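# Press the marked end of a rocker switch down

## Task

Push the marked end of the ivory rocker switch down until it latches and stays there, with the switch body still lying flat on the table. At the finish no part of the robot may be in contact with the switch, and any drink can, parts box or small stack bin nearby must still be upright.

## Robot and tools

Robot: two 6-joint arms, left_arm and right_arm, each ending in a two-finger gripper. Joint order for every arm, in every row and every per-joint list in a result: waist, shoulder, elbow, wrist pitch, wrist yaw, wrist roll. Stated joint ranges (rad): waist -2.618 to 3.054, shoulder 0.000 to 3.142, elbow 0.000 to 3.142, wrist pitch -1.571 to 1.571, wrist yaw -1.571 to 1.571, wrist roll -2.094 to 2.094. True limits may sit up to 0.059 rad either side of these. The fingers point along the gripper's +z axis and close along its y axis.

Frame: all hand positions (metres), quaternions (w,x,y,z) and velocities are in the scene frame. Its origin is at table-top height, halfway between the two arms' nominal bases; +x points out across the table, +z up, and +y toward the left_arm side. Arm names do not match image left and right. Reported hand poses can be off by a few centimetres, more when the arm is stretched far. A BASES line, if shown, gives the calibrated base positions.

Row format (shared by execute_actions and move): one flat list of 14 numbers, each in [-1, 1], covering both arms even if only one moves: left waist, shoulder, elbow, wrist pitch, wrist yaw, wrist roll, left opening, then the same seven for the right arm. The six joint entries are offsets, not poses: they are added to the Joint targets shown at the start of the action or move, and scaled so 1.0 equals 1.202 rad (waist), 1.258 (shoulder), 1.3 (elbow), 2.073 (wrist pitch), 2.022 (wrist yaw and wrist roll). Sending 0 for a joint re-sends its current target. The opening entry is absolute: +1 fully open, -1 closed; always resend the current value if that gripper should stay as it is, since 0 means half open.

execute_actions(actions, cameras): actions is a list of actions; each action is a table of up to 15 rows, one row per 1/30 s step, the last row held if fewer than 15 are given. Every row in an action counts from the targets at that action's start, so repeating an offset in the next action moves further. An empty list just reports state and images. An action that asks a joint more than 0.059 rad beyond its range end is rejected for both arms; a malformed action or a failing first action rejects the whole call. Per step a joint's target can lead its measured angle by only 0.202 (waist), 0.258 (shoulder), 0.3 (elbow), 0.573 (wrist pitch) or 0.522 rad (yaw, roll), and targets that would move a gripper over 200 mm from where it is get scaled back, so large motions may need several actions. Very small turns may not start.

move(target, speed, blend, opening_speed, blocking, cameras): target is one 14-number row or a list of up to 15 rows; every row is an offset from the same current Joint targets, not from the previous row. All joints travel together, so the hand follows a curve and ignores obstacles and the other arm. speed: rad/s for the joint with most to go, 0.01 to 2, default 0.5 (one value or one per target). blend: rad of corner rounding per target, default 0 (stop at each). opening_speed: how fast openings change, per second on the -1 to +1 scale, at least 0.2; use a low value for fragile items. blocking=false returns after about 0.5 s while the move continues. The result adds a move: line: done, off_target (at rest but a joint more than 0.035 rad off), moving, held or fault, plus limits=held and the worst-off joint per arm. Neither done nor off_target tells you whether anything was touched.

wait(seconds): 0 to 10 s, arms keep their last command; a running move continues. stop(): brakes a running move; it needs distance to stop. zoom_image(camera, region): camera is cam_head_left or cam_head_right; region [x0, y0, x1, y1] in image pixels from the top-left, no larger than 504 by 504, taken from the latest image of that camera. finished_scene(scene): integer scene number (1 to 3); ends the scene irreversibly, so only call it once the switch is latched and the hand has backed off.

Results: Joint positions and Joint velocities list each arm's six joints (rad, rad/s) followed by the finger-pad gap (m; 0.094 when fully open); "within noise" means the arm is still. Joint targets are the base for your next offsets. Tool commands shows the present gripper commands. grip_measured is the finger opening on the command scale. Joint torques include gravity, have per-arm offsets and noise, and joints 1 to 3 wrap sign at ±28 N m. Calls with actions also list joint angles at some steps. "joint sent to its limit" means a joint hit its real end; "joint command not followed" means a clearance check altered an arm's targets. MOTOR HOT appears at 75 °C; at 90 °C an OVER-TEMPERATURE FAULT folds that arm and disables it, and at 100 °C it goes limp. Stretched poses, loads and pushing against something unreachable heat motors.

Cameras: cam_head_left and cam_head_right, both 896x504, head-mounted and looking down over the table; calibration (K, distortion, T_world_to_cam) is supplied and may be off by a couple of degrees and millimetres.

Cautions: approach the switch slowly and press only as far as needed, since a fast or deep target presses harder; an arm stopped by an object keeps pushing until you command its targets back past its positions. Do not knock over the can, box or bin, push anything off the table, let the arms collide, or drop objects. Lift clear of the switch before finishing.

Each tool is called after ">>>" as name(argument=value, ...) on one line, values as JSON.

## Session

>>> execute_actions(actions=[])

Scene clock: 0.00 s.
left_arm: end_effector_position=(+0.4286, +0.2967, +0.1025) grip_measured=+1.000 end_effector_quat_wxyz=(+0.594, -0.058, +0.801, +0.043) | right_arm: end_effector_position=(+0.4064, -0.2592, +0.1034) grip_measured=+1.000 end_effector_quat_wxyz=(+0.590, +0.008, +0.807, -0.016)
Joint positions: left_arm=[0.015 1.55 0.343 0.908 -0.141 -0.044 0.094] | right_arm=[-0.012 1.559 0.377 0.875 -0.004 -0.019 0.094]
Joint velocities: within noise
Joint torques (N m): no reading
Heat: left arm: 25 °C; right arm: 29 °C.
Joint targets: left_arm=[0.015 1.542 0.351 0.915 -0.142 -0.045] | right_arm=[-0.012 1.553 0.382 0.874 -0.004 -0.019]
Tool commands: left_gripper/opening=+1.0 right_gripper/opening=+1.0

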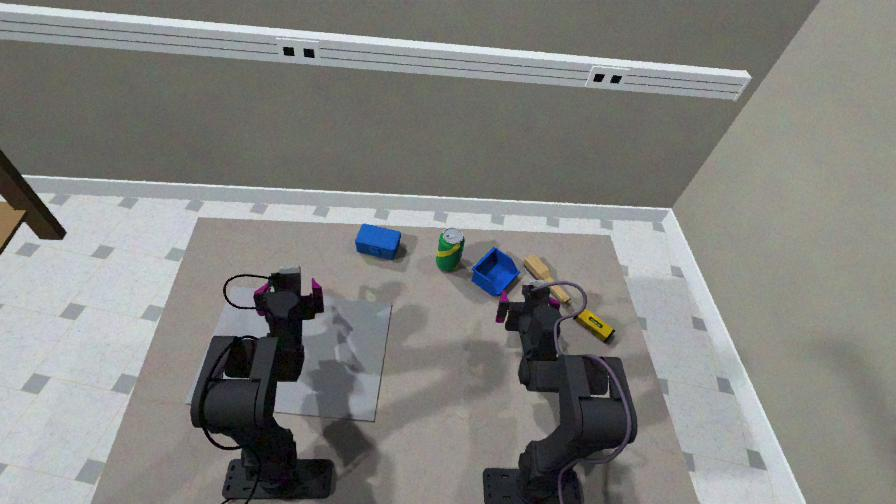

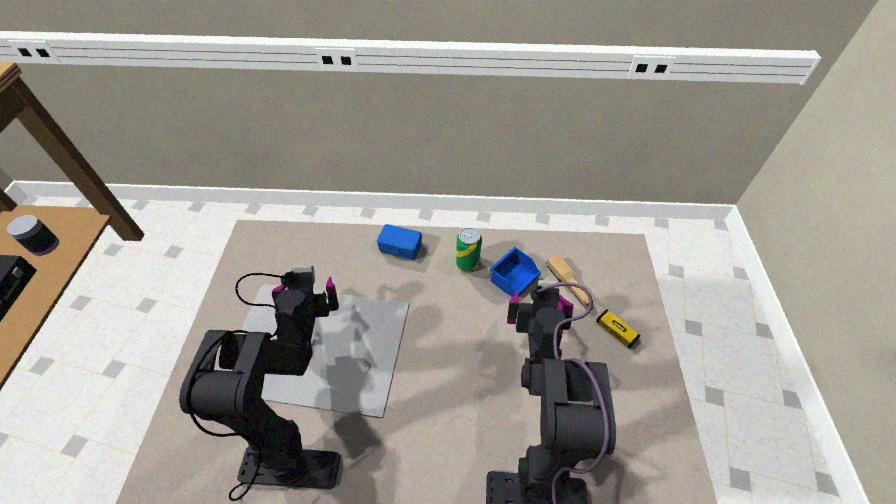

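>>> zoom_image(camera="cam_head_left", region=[420, 210, 660, 360])

>>> zoom_image(camera="cam_head_right", region=[200, 230, 450, 430])

>>> zoom_image(camera="cam_head_left", region=[160, 230, 420, 440])

Scaled by 2.100 from the camera's 896x504 image, which has a finer 1280x720 frame.

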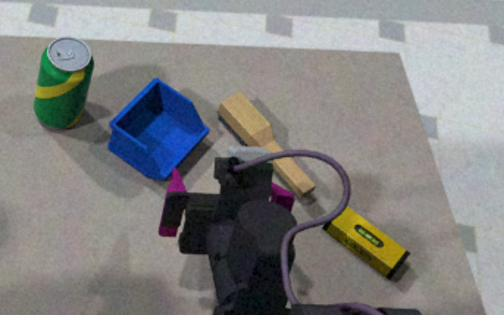

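Scaled by 2.016 from the camera's 896x504 image, which has a finer 1280x720 frame.

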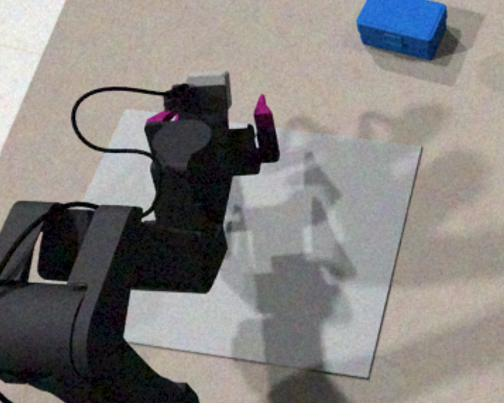

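Scaled by 1.938 from the camera's 896x504 image, which has a finer 1280x720 frame.

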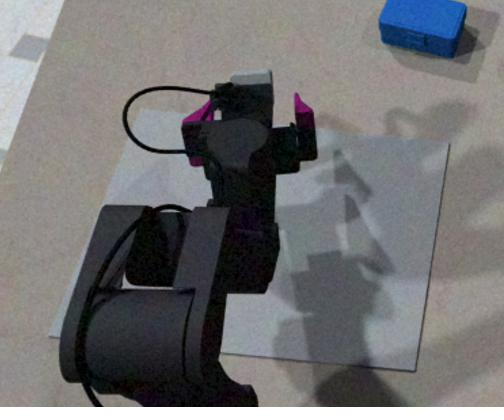

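>>> move(target=[[0, -0.5, 0.05, -0.1, 0, 0, 1, 0, -0.5, 0.05, -0.1, 0, 0, 1], [0.665, -0.749, 0.115, -0.2, 0, 0, 1, -0.665, -0.749, 0.115, -0.2, 0, 0, 1]], speed=0.8, blend=0.15)

Scene clock: 23.13 s.
left_arm: end_effector_position=(+0.2161, +0.4924, +0.3863) grip_measured=+1.000 end_effector_quat_wxyz=(+0.753, -0.282, +0.490, +0.338) | right_arm: end_effector_position=(+0.1998, -0.4573, +0.3871) grip_measured=+1.000 end_effector_quat_wxyz=(+0.746, +0.226, +0.527, -0.338)
Joint positions: left_arm=[0.808 0.609 0.475 0.508 -0.143 -0.044 0.094] | right_arm=[-0.807 0.62 0.498 0.472 -0.005 -0.019 0.094]
Joint velocities: within noise
Joint torques (N m): left_arm=[0.49 0.05 10.69 1.84 0.06 -0.04] | right_arm=[-0.47 0.36 10.65 1.72 -0.01 -0.02]
Heat: left arm: 29 °C; right arm: 32 °C.
Joint targets: left_arm=[0.814 0.600 0.501 0.501 -0.142 -0.045] | right_arm=[-0.812 0.611 0.532 0.459 -0.004 -0.019]
move: done

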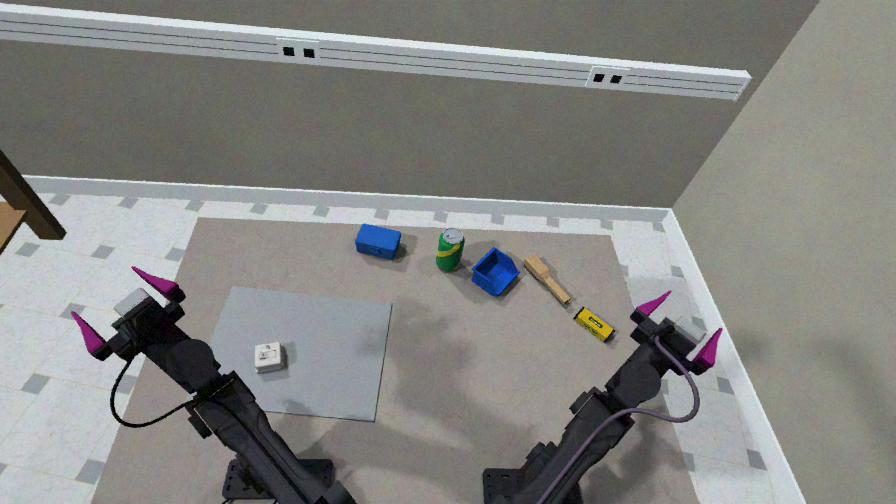

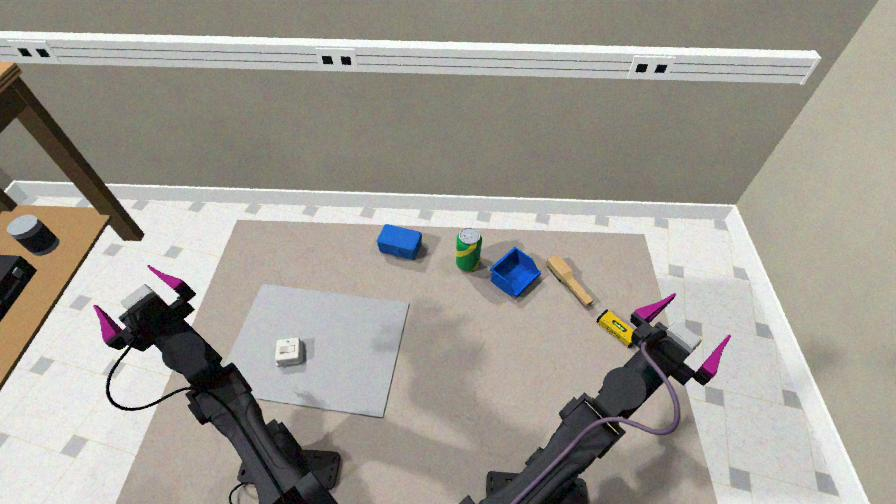

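>>> zoom_image(camera="cam_head_left", region=[239, 327, 299, 387])

>>> zoom_image(camera="cam_head_right", region=[259, 321, 319, 381])

Scaled by 8.400 from the camera's 896x504 image, which has a finer 1280x720 frame.

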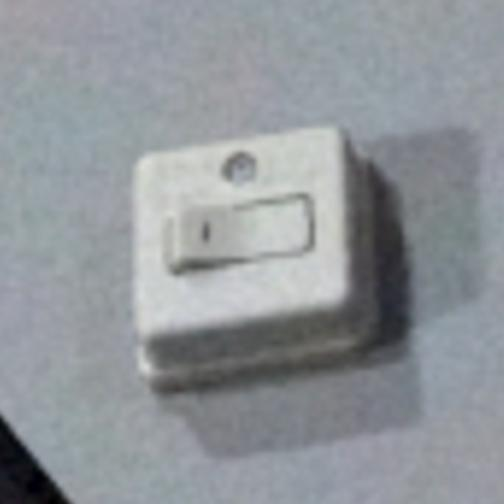

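Scaled by 8.400 from the camera's 896x504 image, which has a finer 1280x720 frame.

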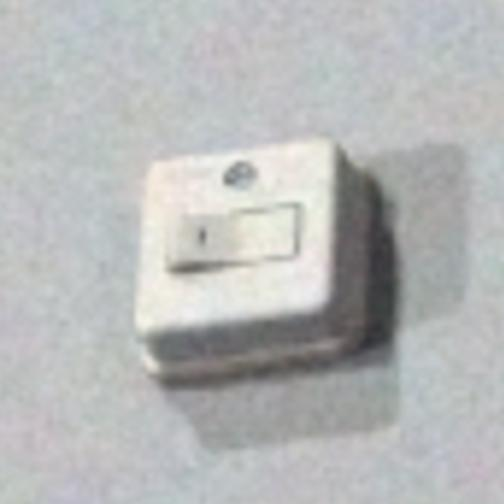

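>>> zoom_image(camera="cam_head_left", region=[60, 250, 240, 430])

>>> zoom_image(camera="cam_head_left", region=[610, 270, 740, 400])

Scaled by 2.800 from the camera's 896x504 image, which has a finer 1280x720 frame.

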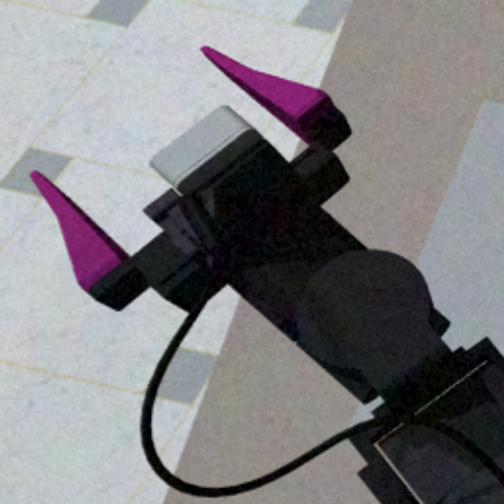

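Scaled by 3.877 from the camera's 896x504 image, which has a finer 1280x720 frame.

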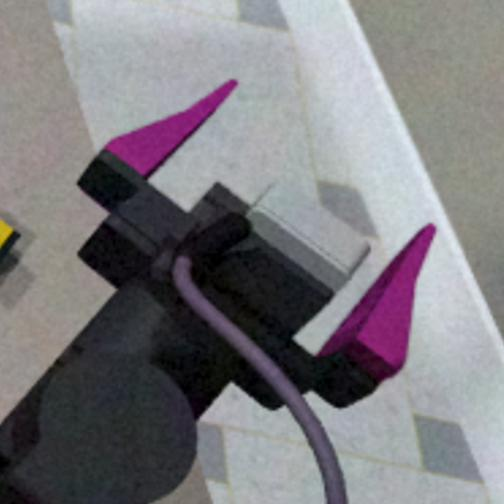

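>>> move(target=[-0.4626, 0.7870, 0.6112, -0.8573, 0.0702, 0.0223, -1, 0, 0, 0, 0, 0, 0, 1], speed=0.8, opening_speed=1.0)

Scene clock: 58.10 s.
left_arm: end_effector_position=(+0.2979, +0.3404, +0.1171) grip_measured=-0.995 end_effector_quat_wxyz=(-0.003, -0.127, +0.992, +0.005) | right_arm: end_effector_position=(+0.1999, -0.4574, +0.3868) grip_measured=+1.000 end_effector_quat_wxyz=(+0.746, +0.226, +0.527, -0.338)
Joint positions: left_arm=[0.262 1.576 1.269 -1.268 -0.011 -0.01 0] | right_arm=[-0.807 0.62 0.498 0.471 -0.005 -0.019 0.094]
Joint velocities: within noise
Joint torques (N m): left_arm=[-0.38 -4.7 9.35 0.43 0.13 0.09] | right_arm=[-0.46 0.35 10.66 1.7 -0.01 -0.02]
Heat: left arm: 30 °C; right arm: 32 °C.
Joint targets: left_arm=[0.258 1.590 1.296 -1.277 0.000 0.000] | right_arm=[-0.812 0.611 0.532 0.459 -0.004 -0.019]
move: done

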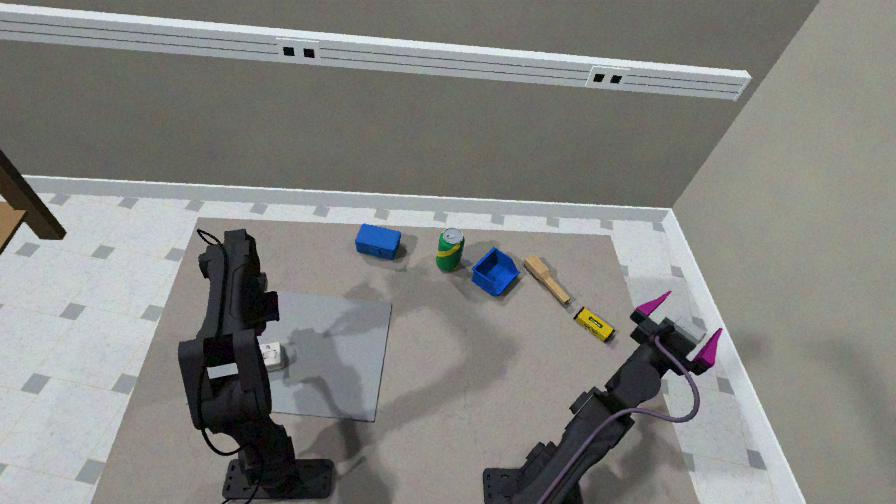

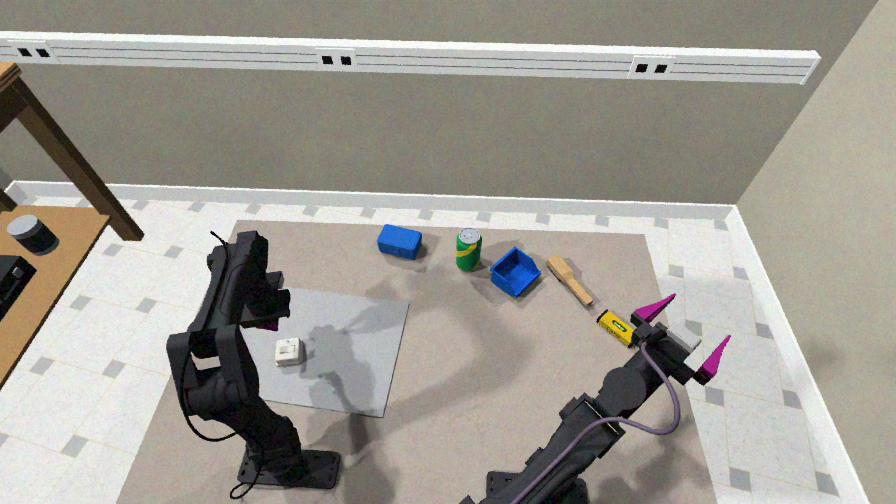

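>>> zoom_image(camera="cam_head_right", region=[200, 230, 330, 400])

>>> zoom_image(camera="cam_head_left", region=[160, 220, 330, 420])

Scaled by 2.965 from the camera's 896x504 image, which has a finer 1280x720 frame.

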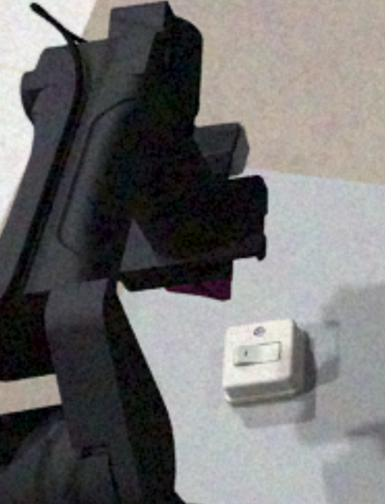

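Scaled by 2.520 from the camera's 896x504 image, which has a finer 1280x720 frame.

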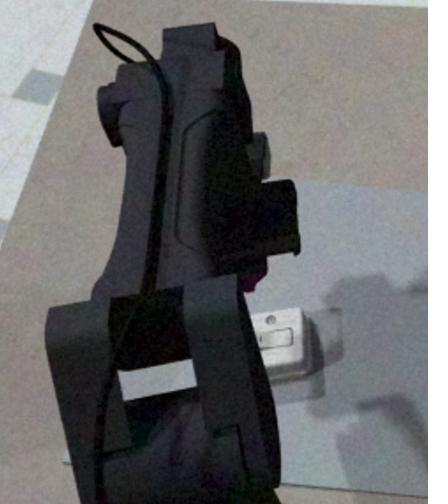

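>>> move(target=[0.3398, -0.0413, -0.1512, 0.0714, 0.2621, 0, -1, 0, 0, 0, 0, 0, 0, 1], speed=0.6)

Scene clock: 68.87 s.
left_arm: end_effector_position=(+0.2917, +0.3578, +0.0992) grip_measured=-0.995 end_effector_quat_wxyz=(+0.059, -0.316, +0.915, -0.245) | right_arm: end_effector_position=(+0.1999, -0.4574, +0.3867) grip_measured=+1.000 end_effector_quat_wxyz=(+0.746, +0.226, +0.527, -0.338)
Joint positions: left_arm=[0.663 1.576 1.105 -1.143 0.509 -0.009 0] | right_arm=[-0.807 0.62 0.498 0.471 -0.005 -0.019 0.094]
Joint velocities: within noise
Joint torques (N m): left_arm=[0.23 -8.79 5.94 0.6 0.58 0.08] | right_arm=[-0.47 0.35 10.65 1.7 -0.01 -0.02]
Heat: left arm: 28 °C; right arm: 32 °C.
Joint targets: left_arm=[0.666 1.538 1.099 -1.129 0.530 0.000] | right_arm=[-0.812 0.611 0.532 0.459 -0.004 -0.019]
move: off_target (left_arm); left_arm: the shoulder is farthest, 0.038 rad from its target

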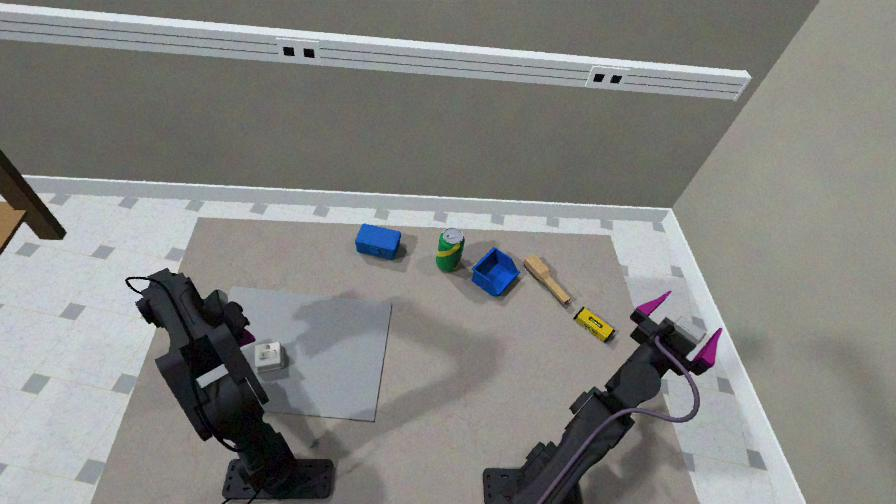

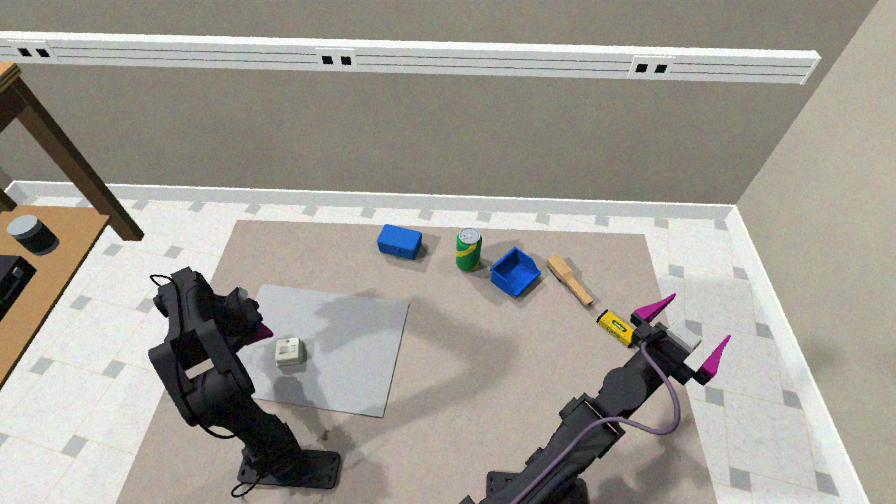

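>>> zoom_image(camera="cam_head_left", region=[200, 290, 310, 400])

>>> zoom_image(camera="cam_head_right", region=[220, 280, 330, 390])

Scaled by 4.582 from the camera's 896x504 image, which has a finer 1280x720 frame.

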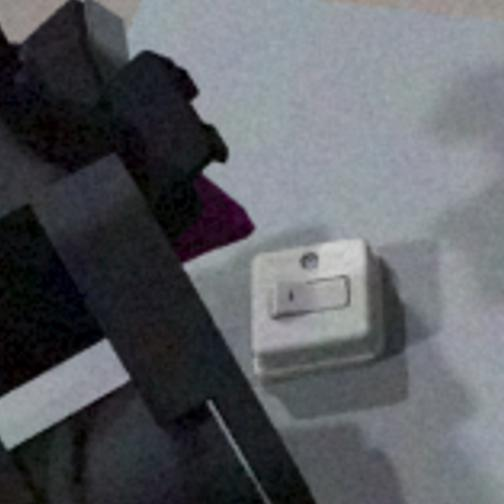

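Scaled by 4.582 from the camera's 896x504 image, which has a finer 1280x720 frame.

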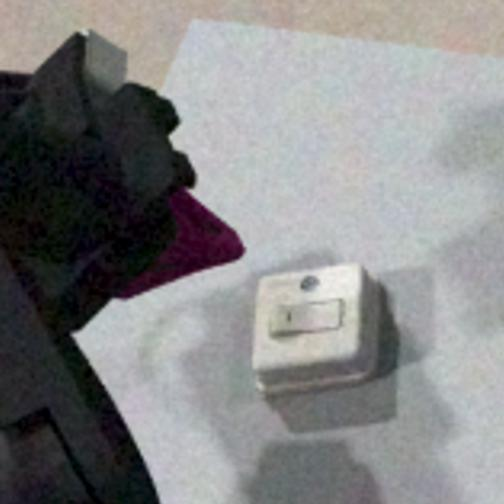

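>>> move(target=[-0.0025, -0.0183, -0.12, 0.0806, 0, 0, -1, 0, 0, 0, 0, 0, 0, 1], speed=0.3)

>>> zoom_image(camera="cam_head_left", region=[220, 310, 300, 390])

>>> zoom_image(camera="cam_head_right", region=[240, 300, 320, 380])

Scene clock: 94.63 s.
left_arm: end_effector_position=(+0.2853, +0.3526, +0.0677) grip_measured=-0.995 end_effector_quat_wxyz=(+0.076, -0.312, +0.916, -0.241) | right_arm: end_effector_position=(+0.1999, -0.4574, +0.3867) grip_measured=+1.000 end_effector_quat_wxyz=(+0.746, +0.226, +0.527, -0.338)
Joint positions: left_arm=[0.663 1.55 0.948 -0.976 0.51 -0.009 0] | right_arm=[-0.807 0.62 0.498 0.471 -0.005 -0.019 0.094]
Joint velocities: within noise
Joint torques (N m): left_arm=[0.12 -8.08 5.93 0.67 0.56 0.07] | right_arm=[-0.47 0.36 10.65 1.7 0 -0.02]
Heat: left arm: 29 °C; right arm: 33 °C.
Joint targets: left_arm=[0.663 1.515 0.943 -0.961 0.530 0.000] | right_arm=[-0.812 0.611 0.532 0.459 -0.004 -0.019]
move: done

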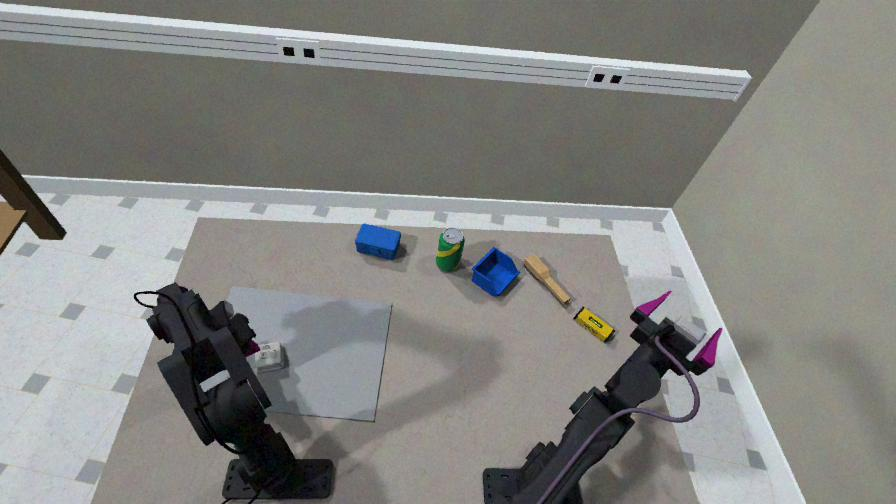

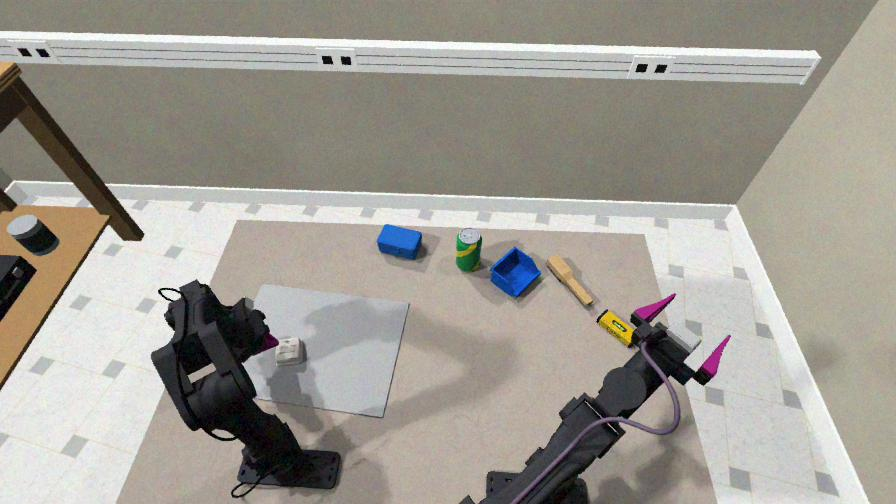

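Scaled by 6.300 from the camera's 896x504 image, which has a finer 1280x720 frame.

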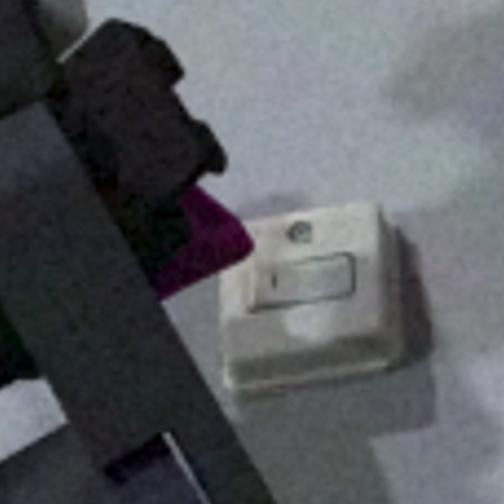

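Scaled by 6.300 from the camera's 896x504 image, which has a finer 1280x720 frame.

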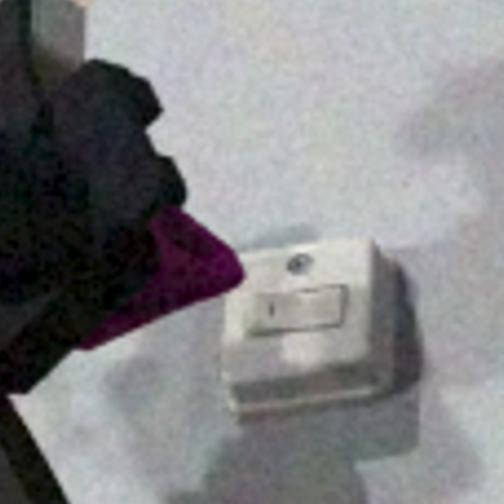

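>>> move(target=[0, 0.0564, -0.0492, 0.0458, 0, 0, -1, 0, 0, 0, 0, 0, 0, 1], speed=0.1)

>>> zoom_image(camera="cam_head_left", region=[230, 320, 300, 390])

>>> zoom_image(camera="cam_head_right", region=[250, 310, 320, 380])

Scene clock: 109.43 s.
left_arm: end_effector_position=(+0.2848, +0.3522, +0.0480) grip_measured=-0.995 end_effector_quat_wxyz=(+0.080, -0.311, +0.916, -0.239) | right_arm: end_effector_position=(+0.1999, -0.4574, +0.3867) grip_measured=+1.000 end_effector_quat_wxyz=(+0.746, +0.226, +0.527, -0.338)
Joint positions: left_arm=[0.663 1.571 0.885 -0.881 0.51 -0.009 0] | right_arm=[-0.807 0.62 0.498 0.471 -0.005 -0.019 0.094]
Joint velocities: within noise
Joint torques (N m): left_arm=[0.02 -4.1 5.74 0.66 0.56 0.04] | right_arm=[-0.47 0.35 10.66 1.7 -0.01 -0.02]
Heat: left arm: 28 °C; right arm: 33 °C.
Joint targets: left_arm=[0.663 1.585 0.879 -0.866 0.530 0.000] | right_arm=[-0.812 0.611 0.532 0.459 -0.004 -0.019]
move: done

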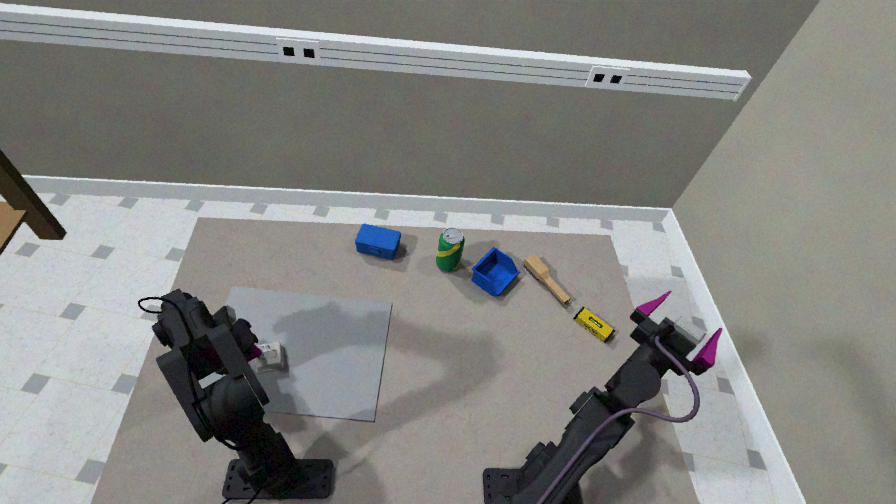

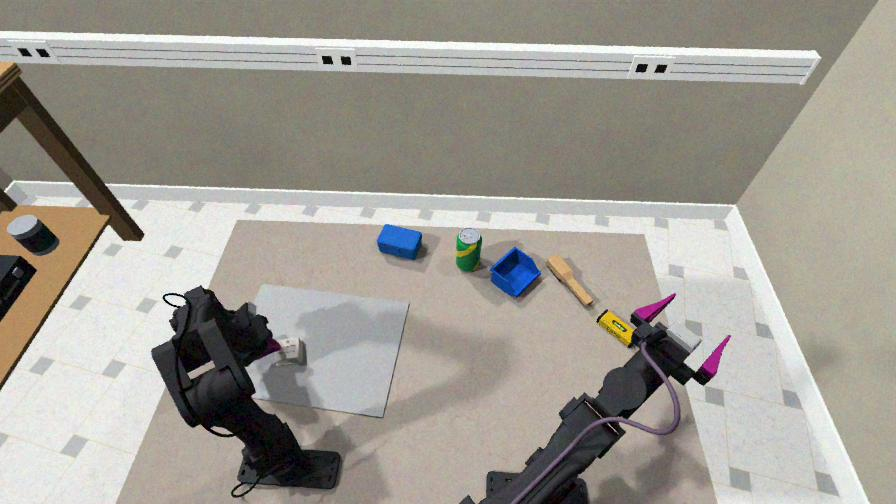

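Scaled by 7.200 from the camera's 896x504 image, which has a finer 1280x720 frame.

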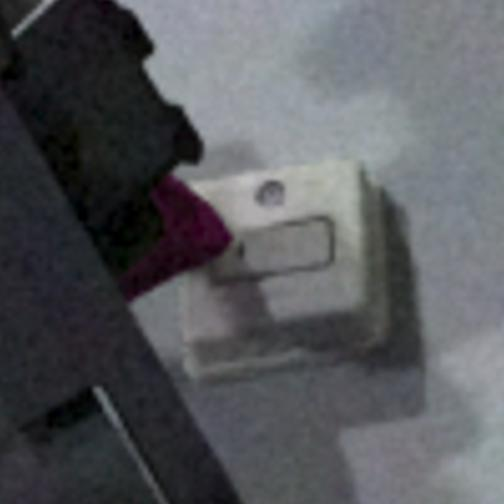

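Scaled by 7.200 from the camera's 896x504 image, which has a finer 1280x720 frame.

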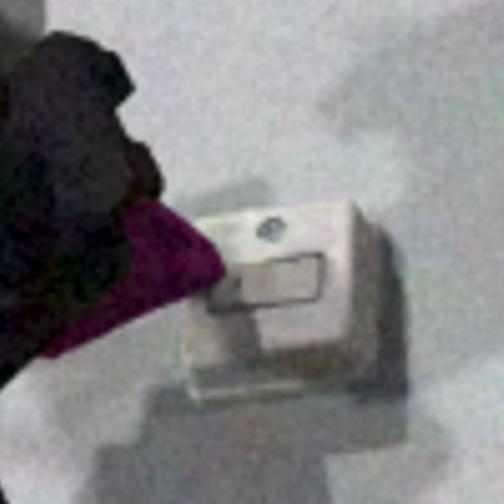

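>>> move(target=[0, 0.0143, -0.0162, 0.0169, 0, 0, -1, 0, 0, 0, 0, 0, 0, 1], speed=0.05)

>>> zoom_image(camera="cam_head_left", region=[230, 320, 300, 390])

>>> zoom_image(camera="cam_head_right", region=[250, 310, 320, 380])

Scene clock: 113.50 s.
left_arm: end_effector_position=(+0.2855, +0.3514, +0.0437) grip_measured=-0.995 end_effector_quat_wxyz=(+0.082, -0.310, +0.916, -0.242) | right_arm: end_effector_position=(+0.2000, -0.4575, +0.3866) grip_measured=+1.000 end_effector_quat_wxyz=(+0.746, +0.226, +0.527, -0.338)
Joint positions: left_arm=[0.663 1.58 0.872 -0.859 0.517 -0.009 0] | right_arm=[-0.807 0.62 0.498 0.47 -0.005 -0.019 0.094]
Joint velocities: within noise
Joint torques (N m): left_arm=[0.06 -3.38 4.94 0.83 0.46 0.08] | right_arm=[-0.46 0.35 10.65 1.71 -0.01 -0.02]
Heat: left arm: 27 °C; right arm: 33 °C.
Joint targets: left_arm=[0.663 1.603 0.858 -0.831 0.530 0.000] | right_arm=[-0.812 0.611 0.532 0.459 -0.004 -0.019]
move: done

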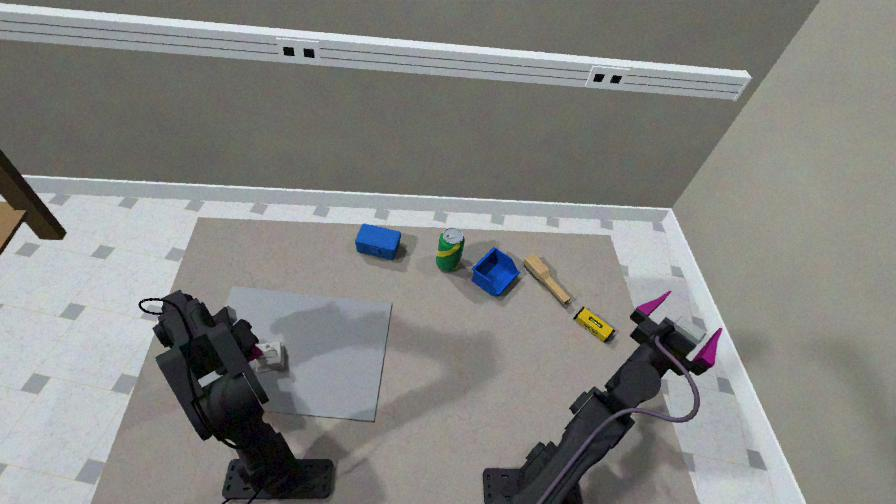

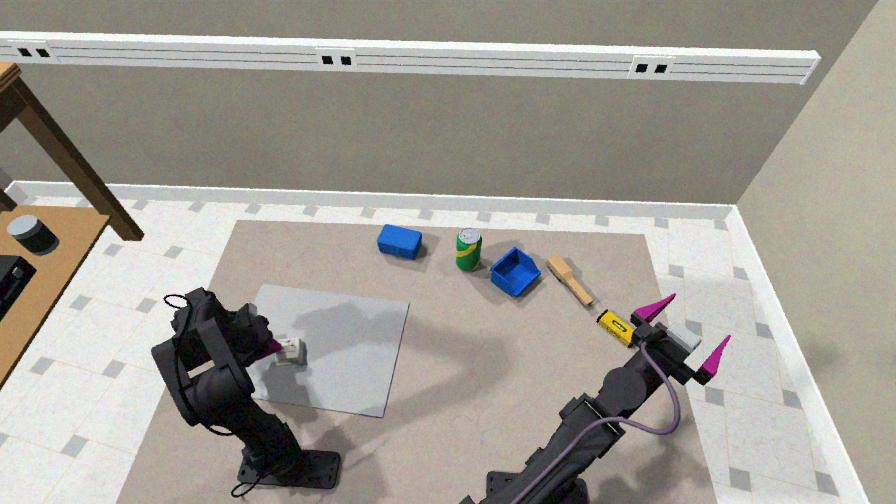

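Scaled by 7.200 from the camera's 896x504 image, which has a finer 1280x720 frame.

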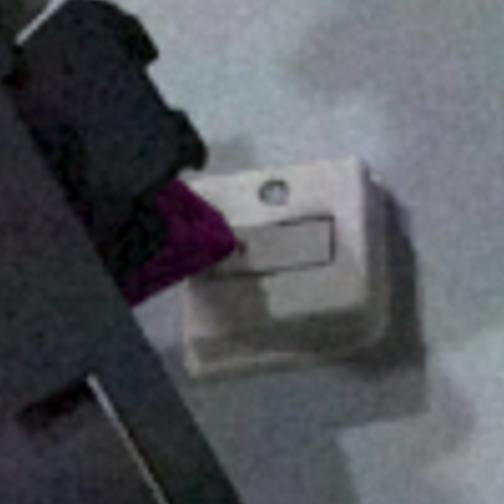

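Scaled by 7.200 from the camera's 896x504 image, which has a finer 1280x720 frame.

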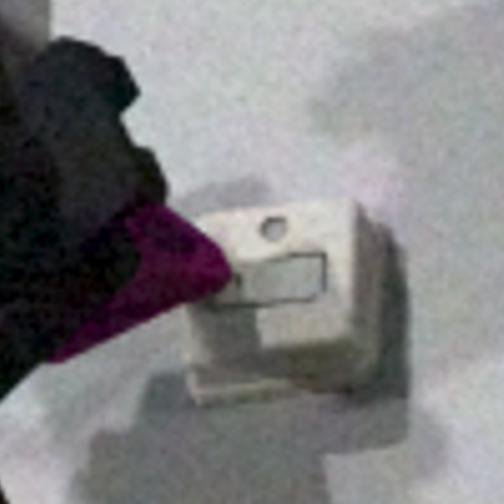

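>>> move(target=[0, 0.0126, -0.0151, 0.0171, 0, 0, -1, 0, 0, 0, 0, 0, 0, 1], speed=0.05)

>>> zoom_image(camera="cam_head_left", region=[230, 320, 300, 390])

>>> zoom_image(camera="cam_head_right", region=[250, 310, 320, 380])

Scene clock: 116.17 s.
left_arm: end_effector_position=(+0.2870, +0.3505, +0.0377) grip_measured=-0.995 end_effector_quat_wxyz=(+0.084, -0.310, +0.914, -0.248) | right_arm: end_effector_position=(+0.2000, -0.4575, +0.3866) grip_measured=+1.000 end_effector_quat_wxyz=(+0.746, +0.226, +0.527, -0.338)
Joint positions: left_arm=[0.663 1.596 0.856 -0.827 0.529 -0.009 0] | right_arm=[-0.807 0.62 0.498 0.47 -0.005 -0.019 0.094]
Joint velocities: within noise
Joint torques (N m): left_arm=[-0.06 -3.38 4.52 0.88 0.35 0.07] | right_arm=[-0.46 0.35 10.65 1.7 0 -0.03]
Heat: left arm: 27 °C; right arm: 33 °C.
Joint targets: left_arm=[0.663 1.619 0.839 -0.796 0.530 0.000] | right_arm=[-0.812 0.611 0.532 0.459 -0.004 -0.019]
move: done

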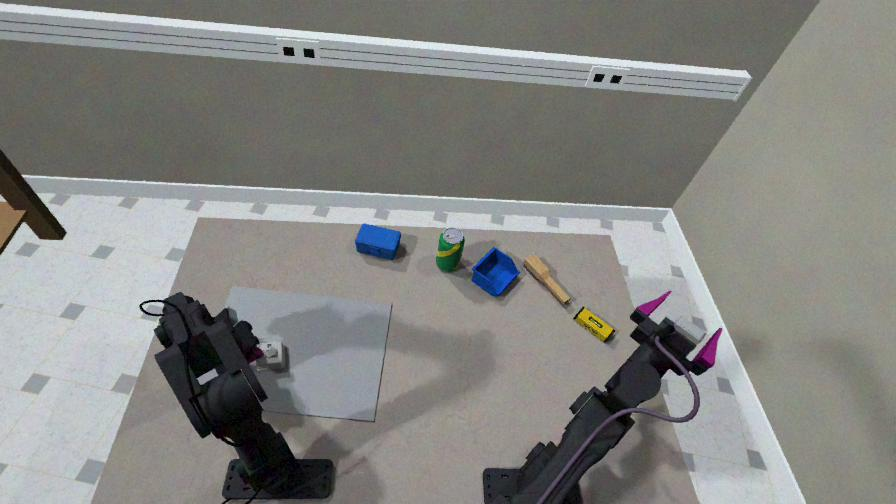

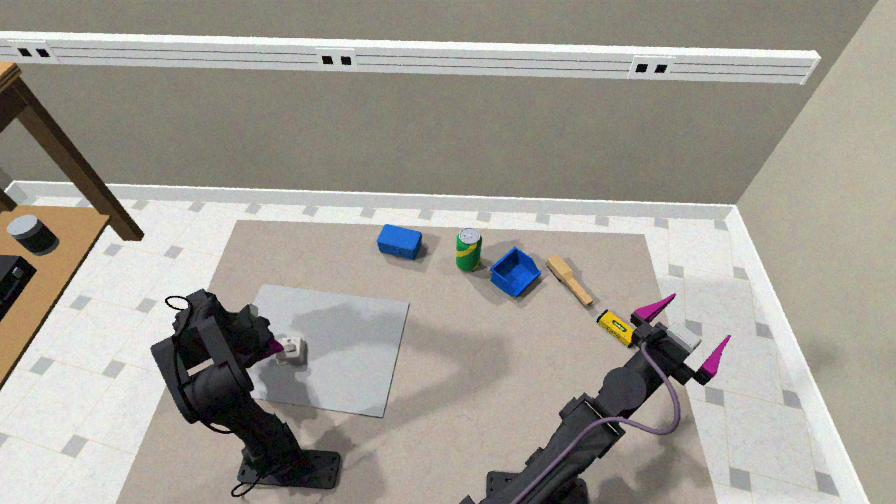

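Scaled by 7.200 from the camera's 896x504 image, which has a finer 1280x720 frame.

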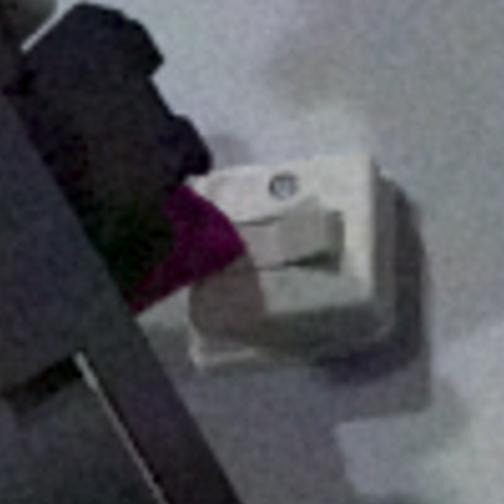

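Scaled by 7.200 from the camera's 896x504 image, which has a finer 1280x720 frame.

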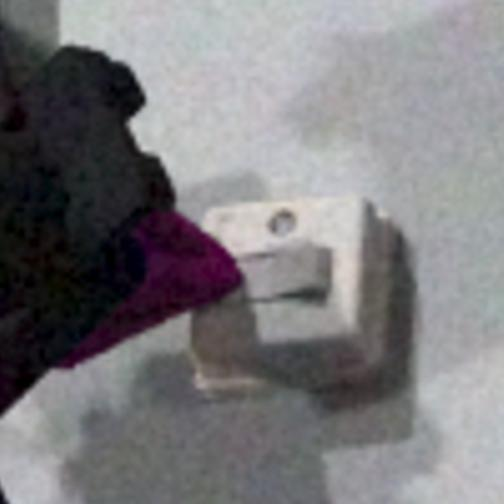

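>>> move(target=[[0, -0.0827, 0.0892, -0.0912, 0, 0, -1, 0, 0, 0, 0, 0, 0, 1], [0.3, -0.2, 0.15, -0.05, 0, 0, -1, 0, 0, 0, 0, 0, 0, 1]], speed=[0.2, 0.6], blend=0.05)

>>> zoom_image(camera="cam_head_left", region=[230, 320, 300, 390])

>>> zoom_image(camera="cam_head_right", region=[250, 310, 320, 380])

Scene clock: 120.90 s.
left_arm: end_effector_position=(+0.2619, +0.4634, +0.1267) grip_measured=-0.995 end_effector_quat_wxyz=(+0.239, -0.433, +0.854, -0.163) | right_arm: end_effector_position=(+0.2000, -0.4575, +0.3866) grip_measured=+1.000 end_effector_quat_wxyz=(+0.746, +0.226, +0.527, -0.338)
Joint positions: left_arm=[1.021 1.393 1.011 -0.914 0.526 -0.009 0] | right_arm=[-0.807 0.62 0.498 0.47 -0.005 -0.019 0.094]
Joint velocities: within noise
Joint torques (N m): left_arm=[0.23 -6.45 9.43 1.18 0.38 0.08] | right_arm=[-0.46 0.34 10.66 1.71 -0.01 -0.02]
Heat: left arm: 27 °C; right arm: 33 °C.
Joint targets: left_arm=[1.024 1.368 1.033 -0.900 0.530 0.000] | right_arm=[-0.812 0.611 0.532 0.459 -0.004 -0.019]
move: done

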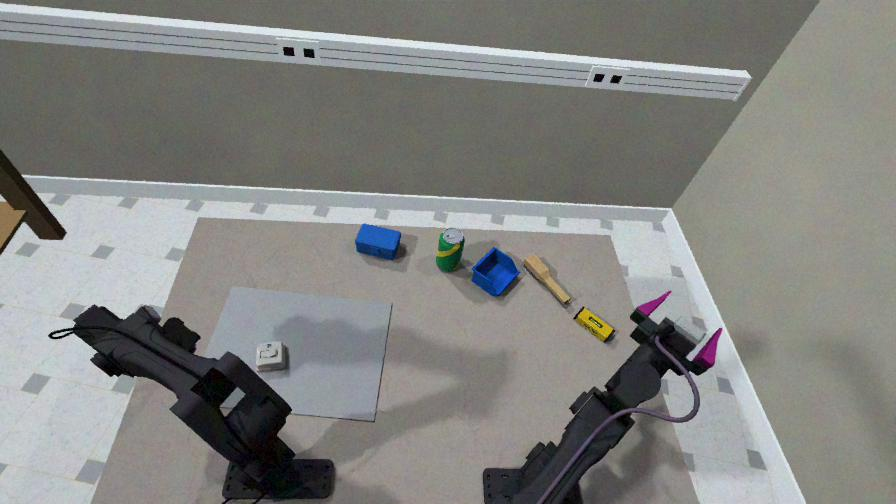

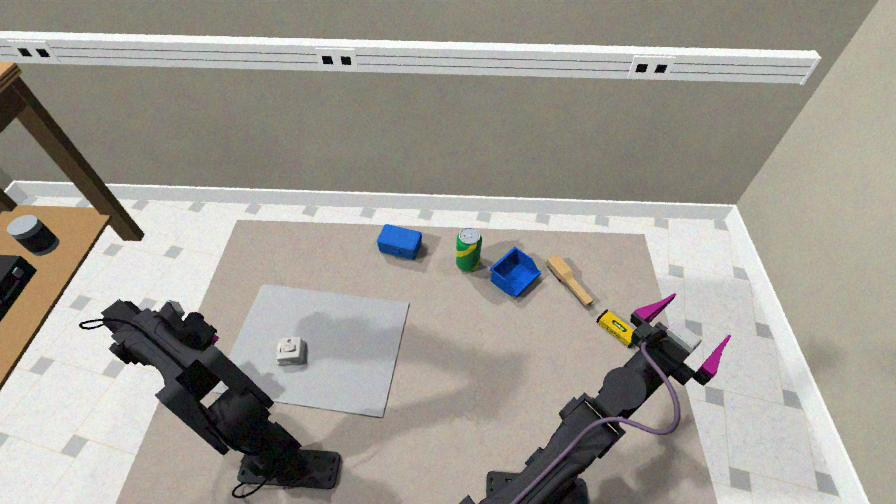

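Scaled by 7.200 from the camera's 896x504 image, which has a finer 1280x720 frame.

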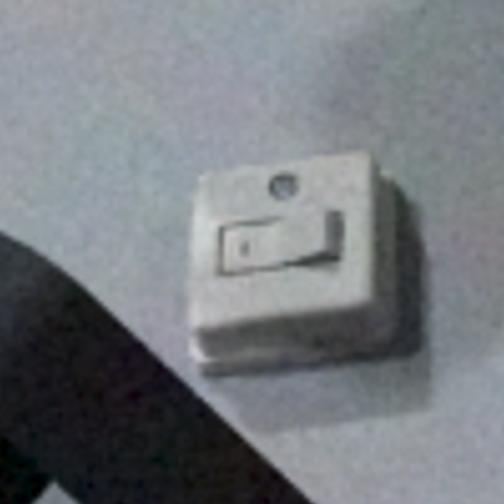

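Scaled by 7.200 from the camera's 896x504 image, which has a finer 1280x720 frame.

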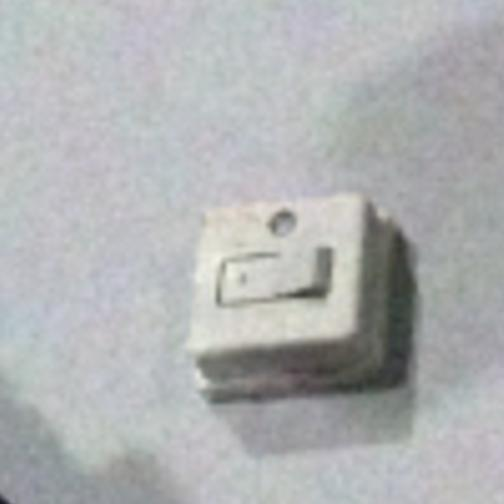

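>>> move(target=[-0.7943, 0.5350, 0.4138, -0.0950, 0, 0, -1, 0, 0, 0, 0, 0, 0, 1], speed=0.6)

>>> zoom_image(camera="cam_head_left", region=[290, 240, 390, 340])

>>> zoom_image(camera="cam_head_right", region=[300, 240, 400, 340])

Scene clock: 129.77 s.
left_arm: end_effector_position=(+0.4202, +0.2015, +0.0728) grip_measured=-0.995 end_effector_quat_wxyz=(+0.009, -0.026, +0.966, -0.258) | right_arm: end_effector_position=(+0.2000, -0.4575, +0.3866) grip_measured=+1.000 end_effector_quat_wxyz=(+0.746, +0.226, +0.527, -0.338)
Joint positions: left_arm=[0.063 2.021 1.545 -1.087 0.522 -0.009 0] | right_arm=[-0.807 0.62 0.498 0.47 -0.005 -0.019 0.094]
Joint velocities: within noise
Joint torques (N m): left_arm=[0.49 -7.94 9.18 0.45 0.42 0.08] | right_arm=[-0.47 0.35 10.65 1.71 0 -0.02]
Heat: left arm: 27 °C; right arm: 34 °C.
Joint targets: left_arm=[0.069 2.041 1.571 -1.097 0.530 0.000] | right_arm=[-0.812 0.611 0.532 0.459 -0.004 -0.019]
move: done

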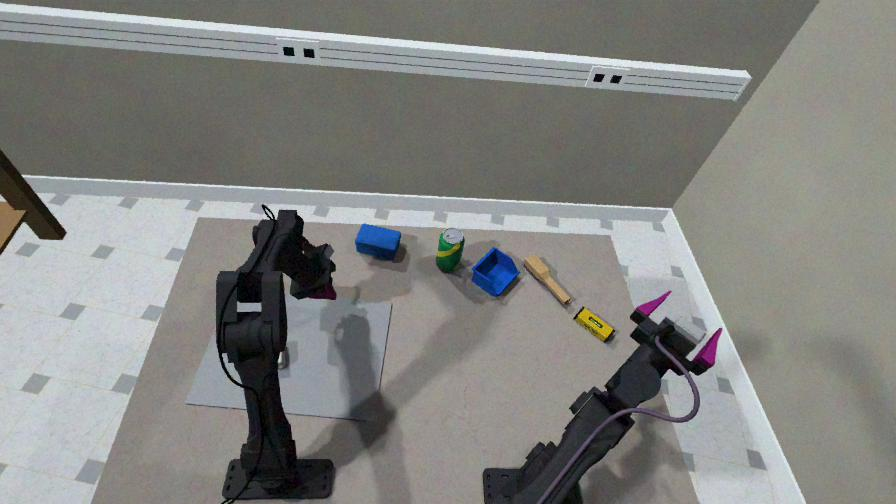

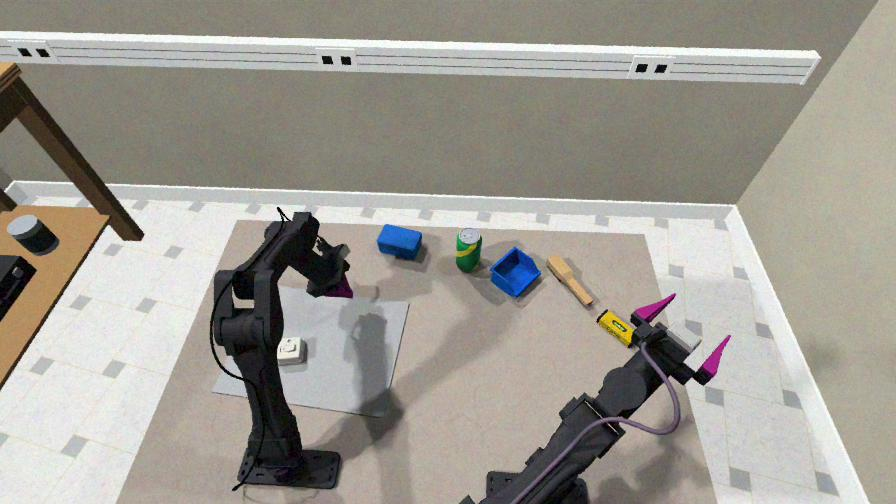

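Scaled by 5.040 from the camera's 896x504 image, which has a finer 1280x720 frame.

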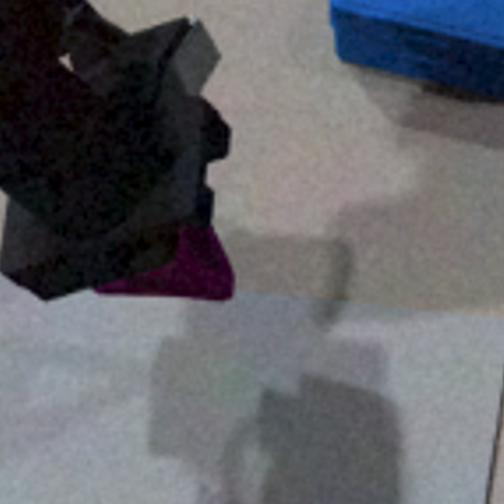

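Scaled by 5.040 from the camera's 896x504 image, which has a finer 1280x720 frame.

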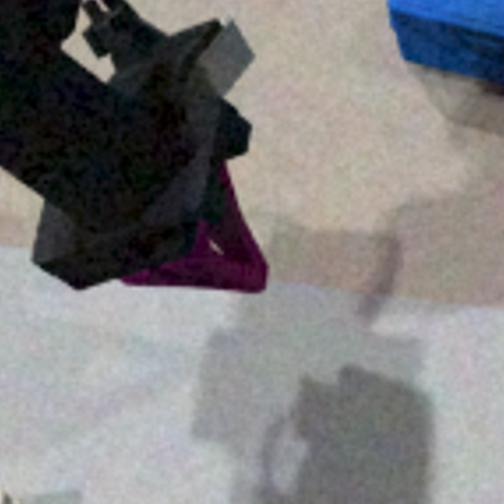

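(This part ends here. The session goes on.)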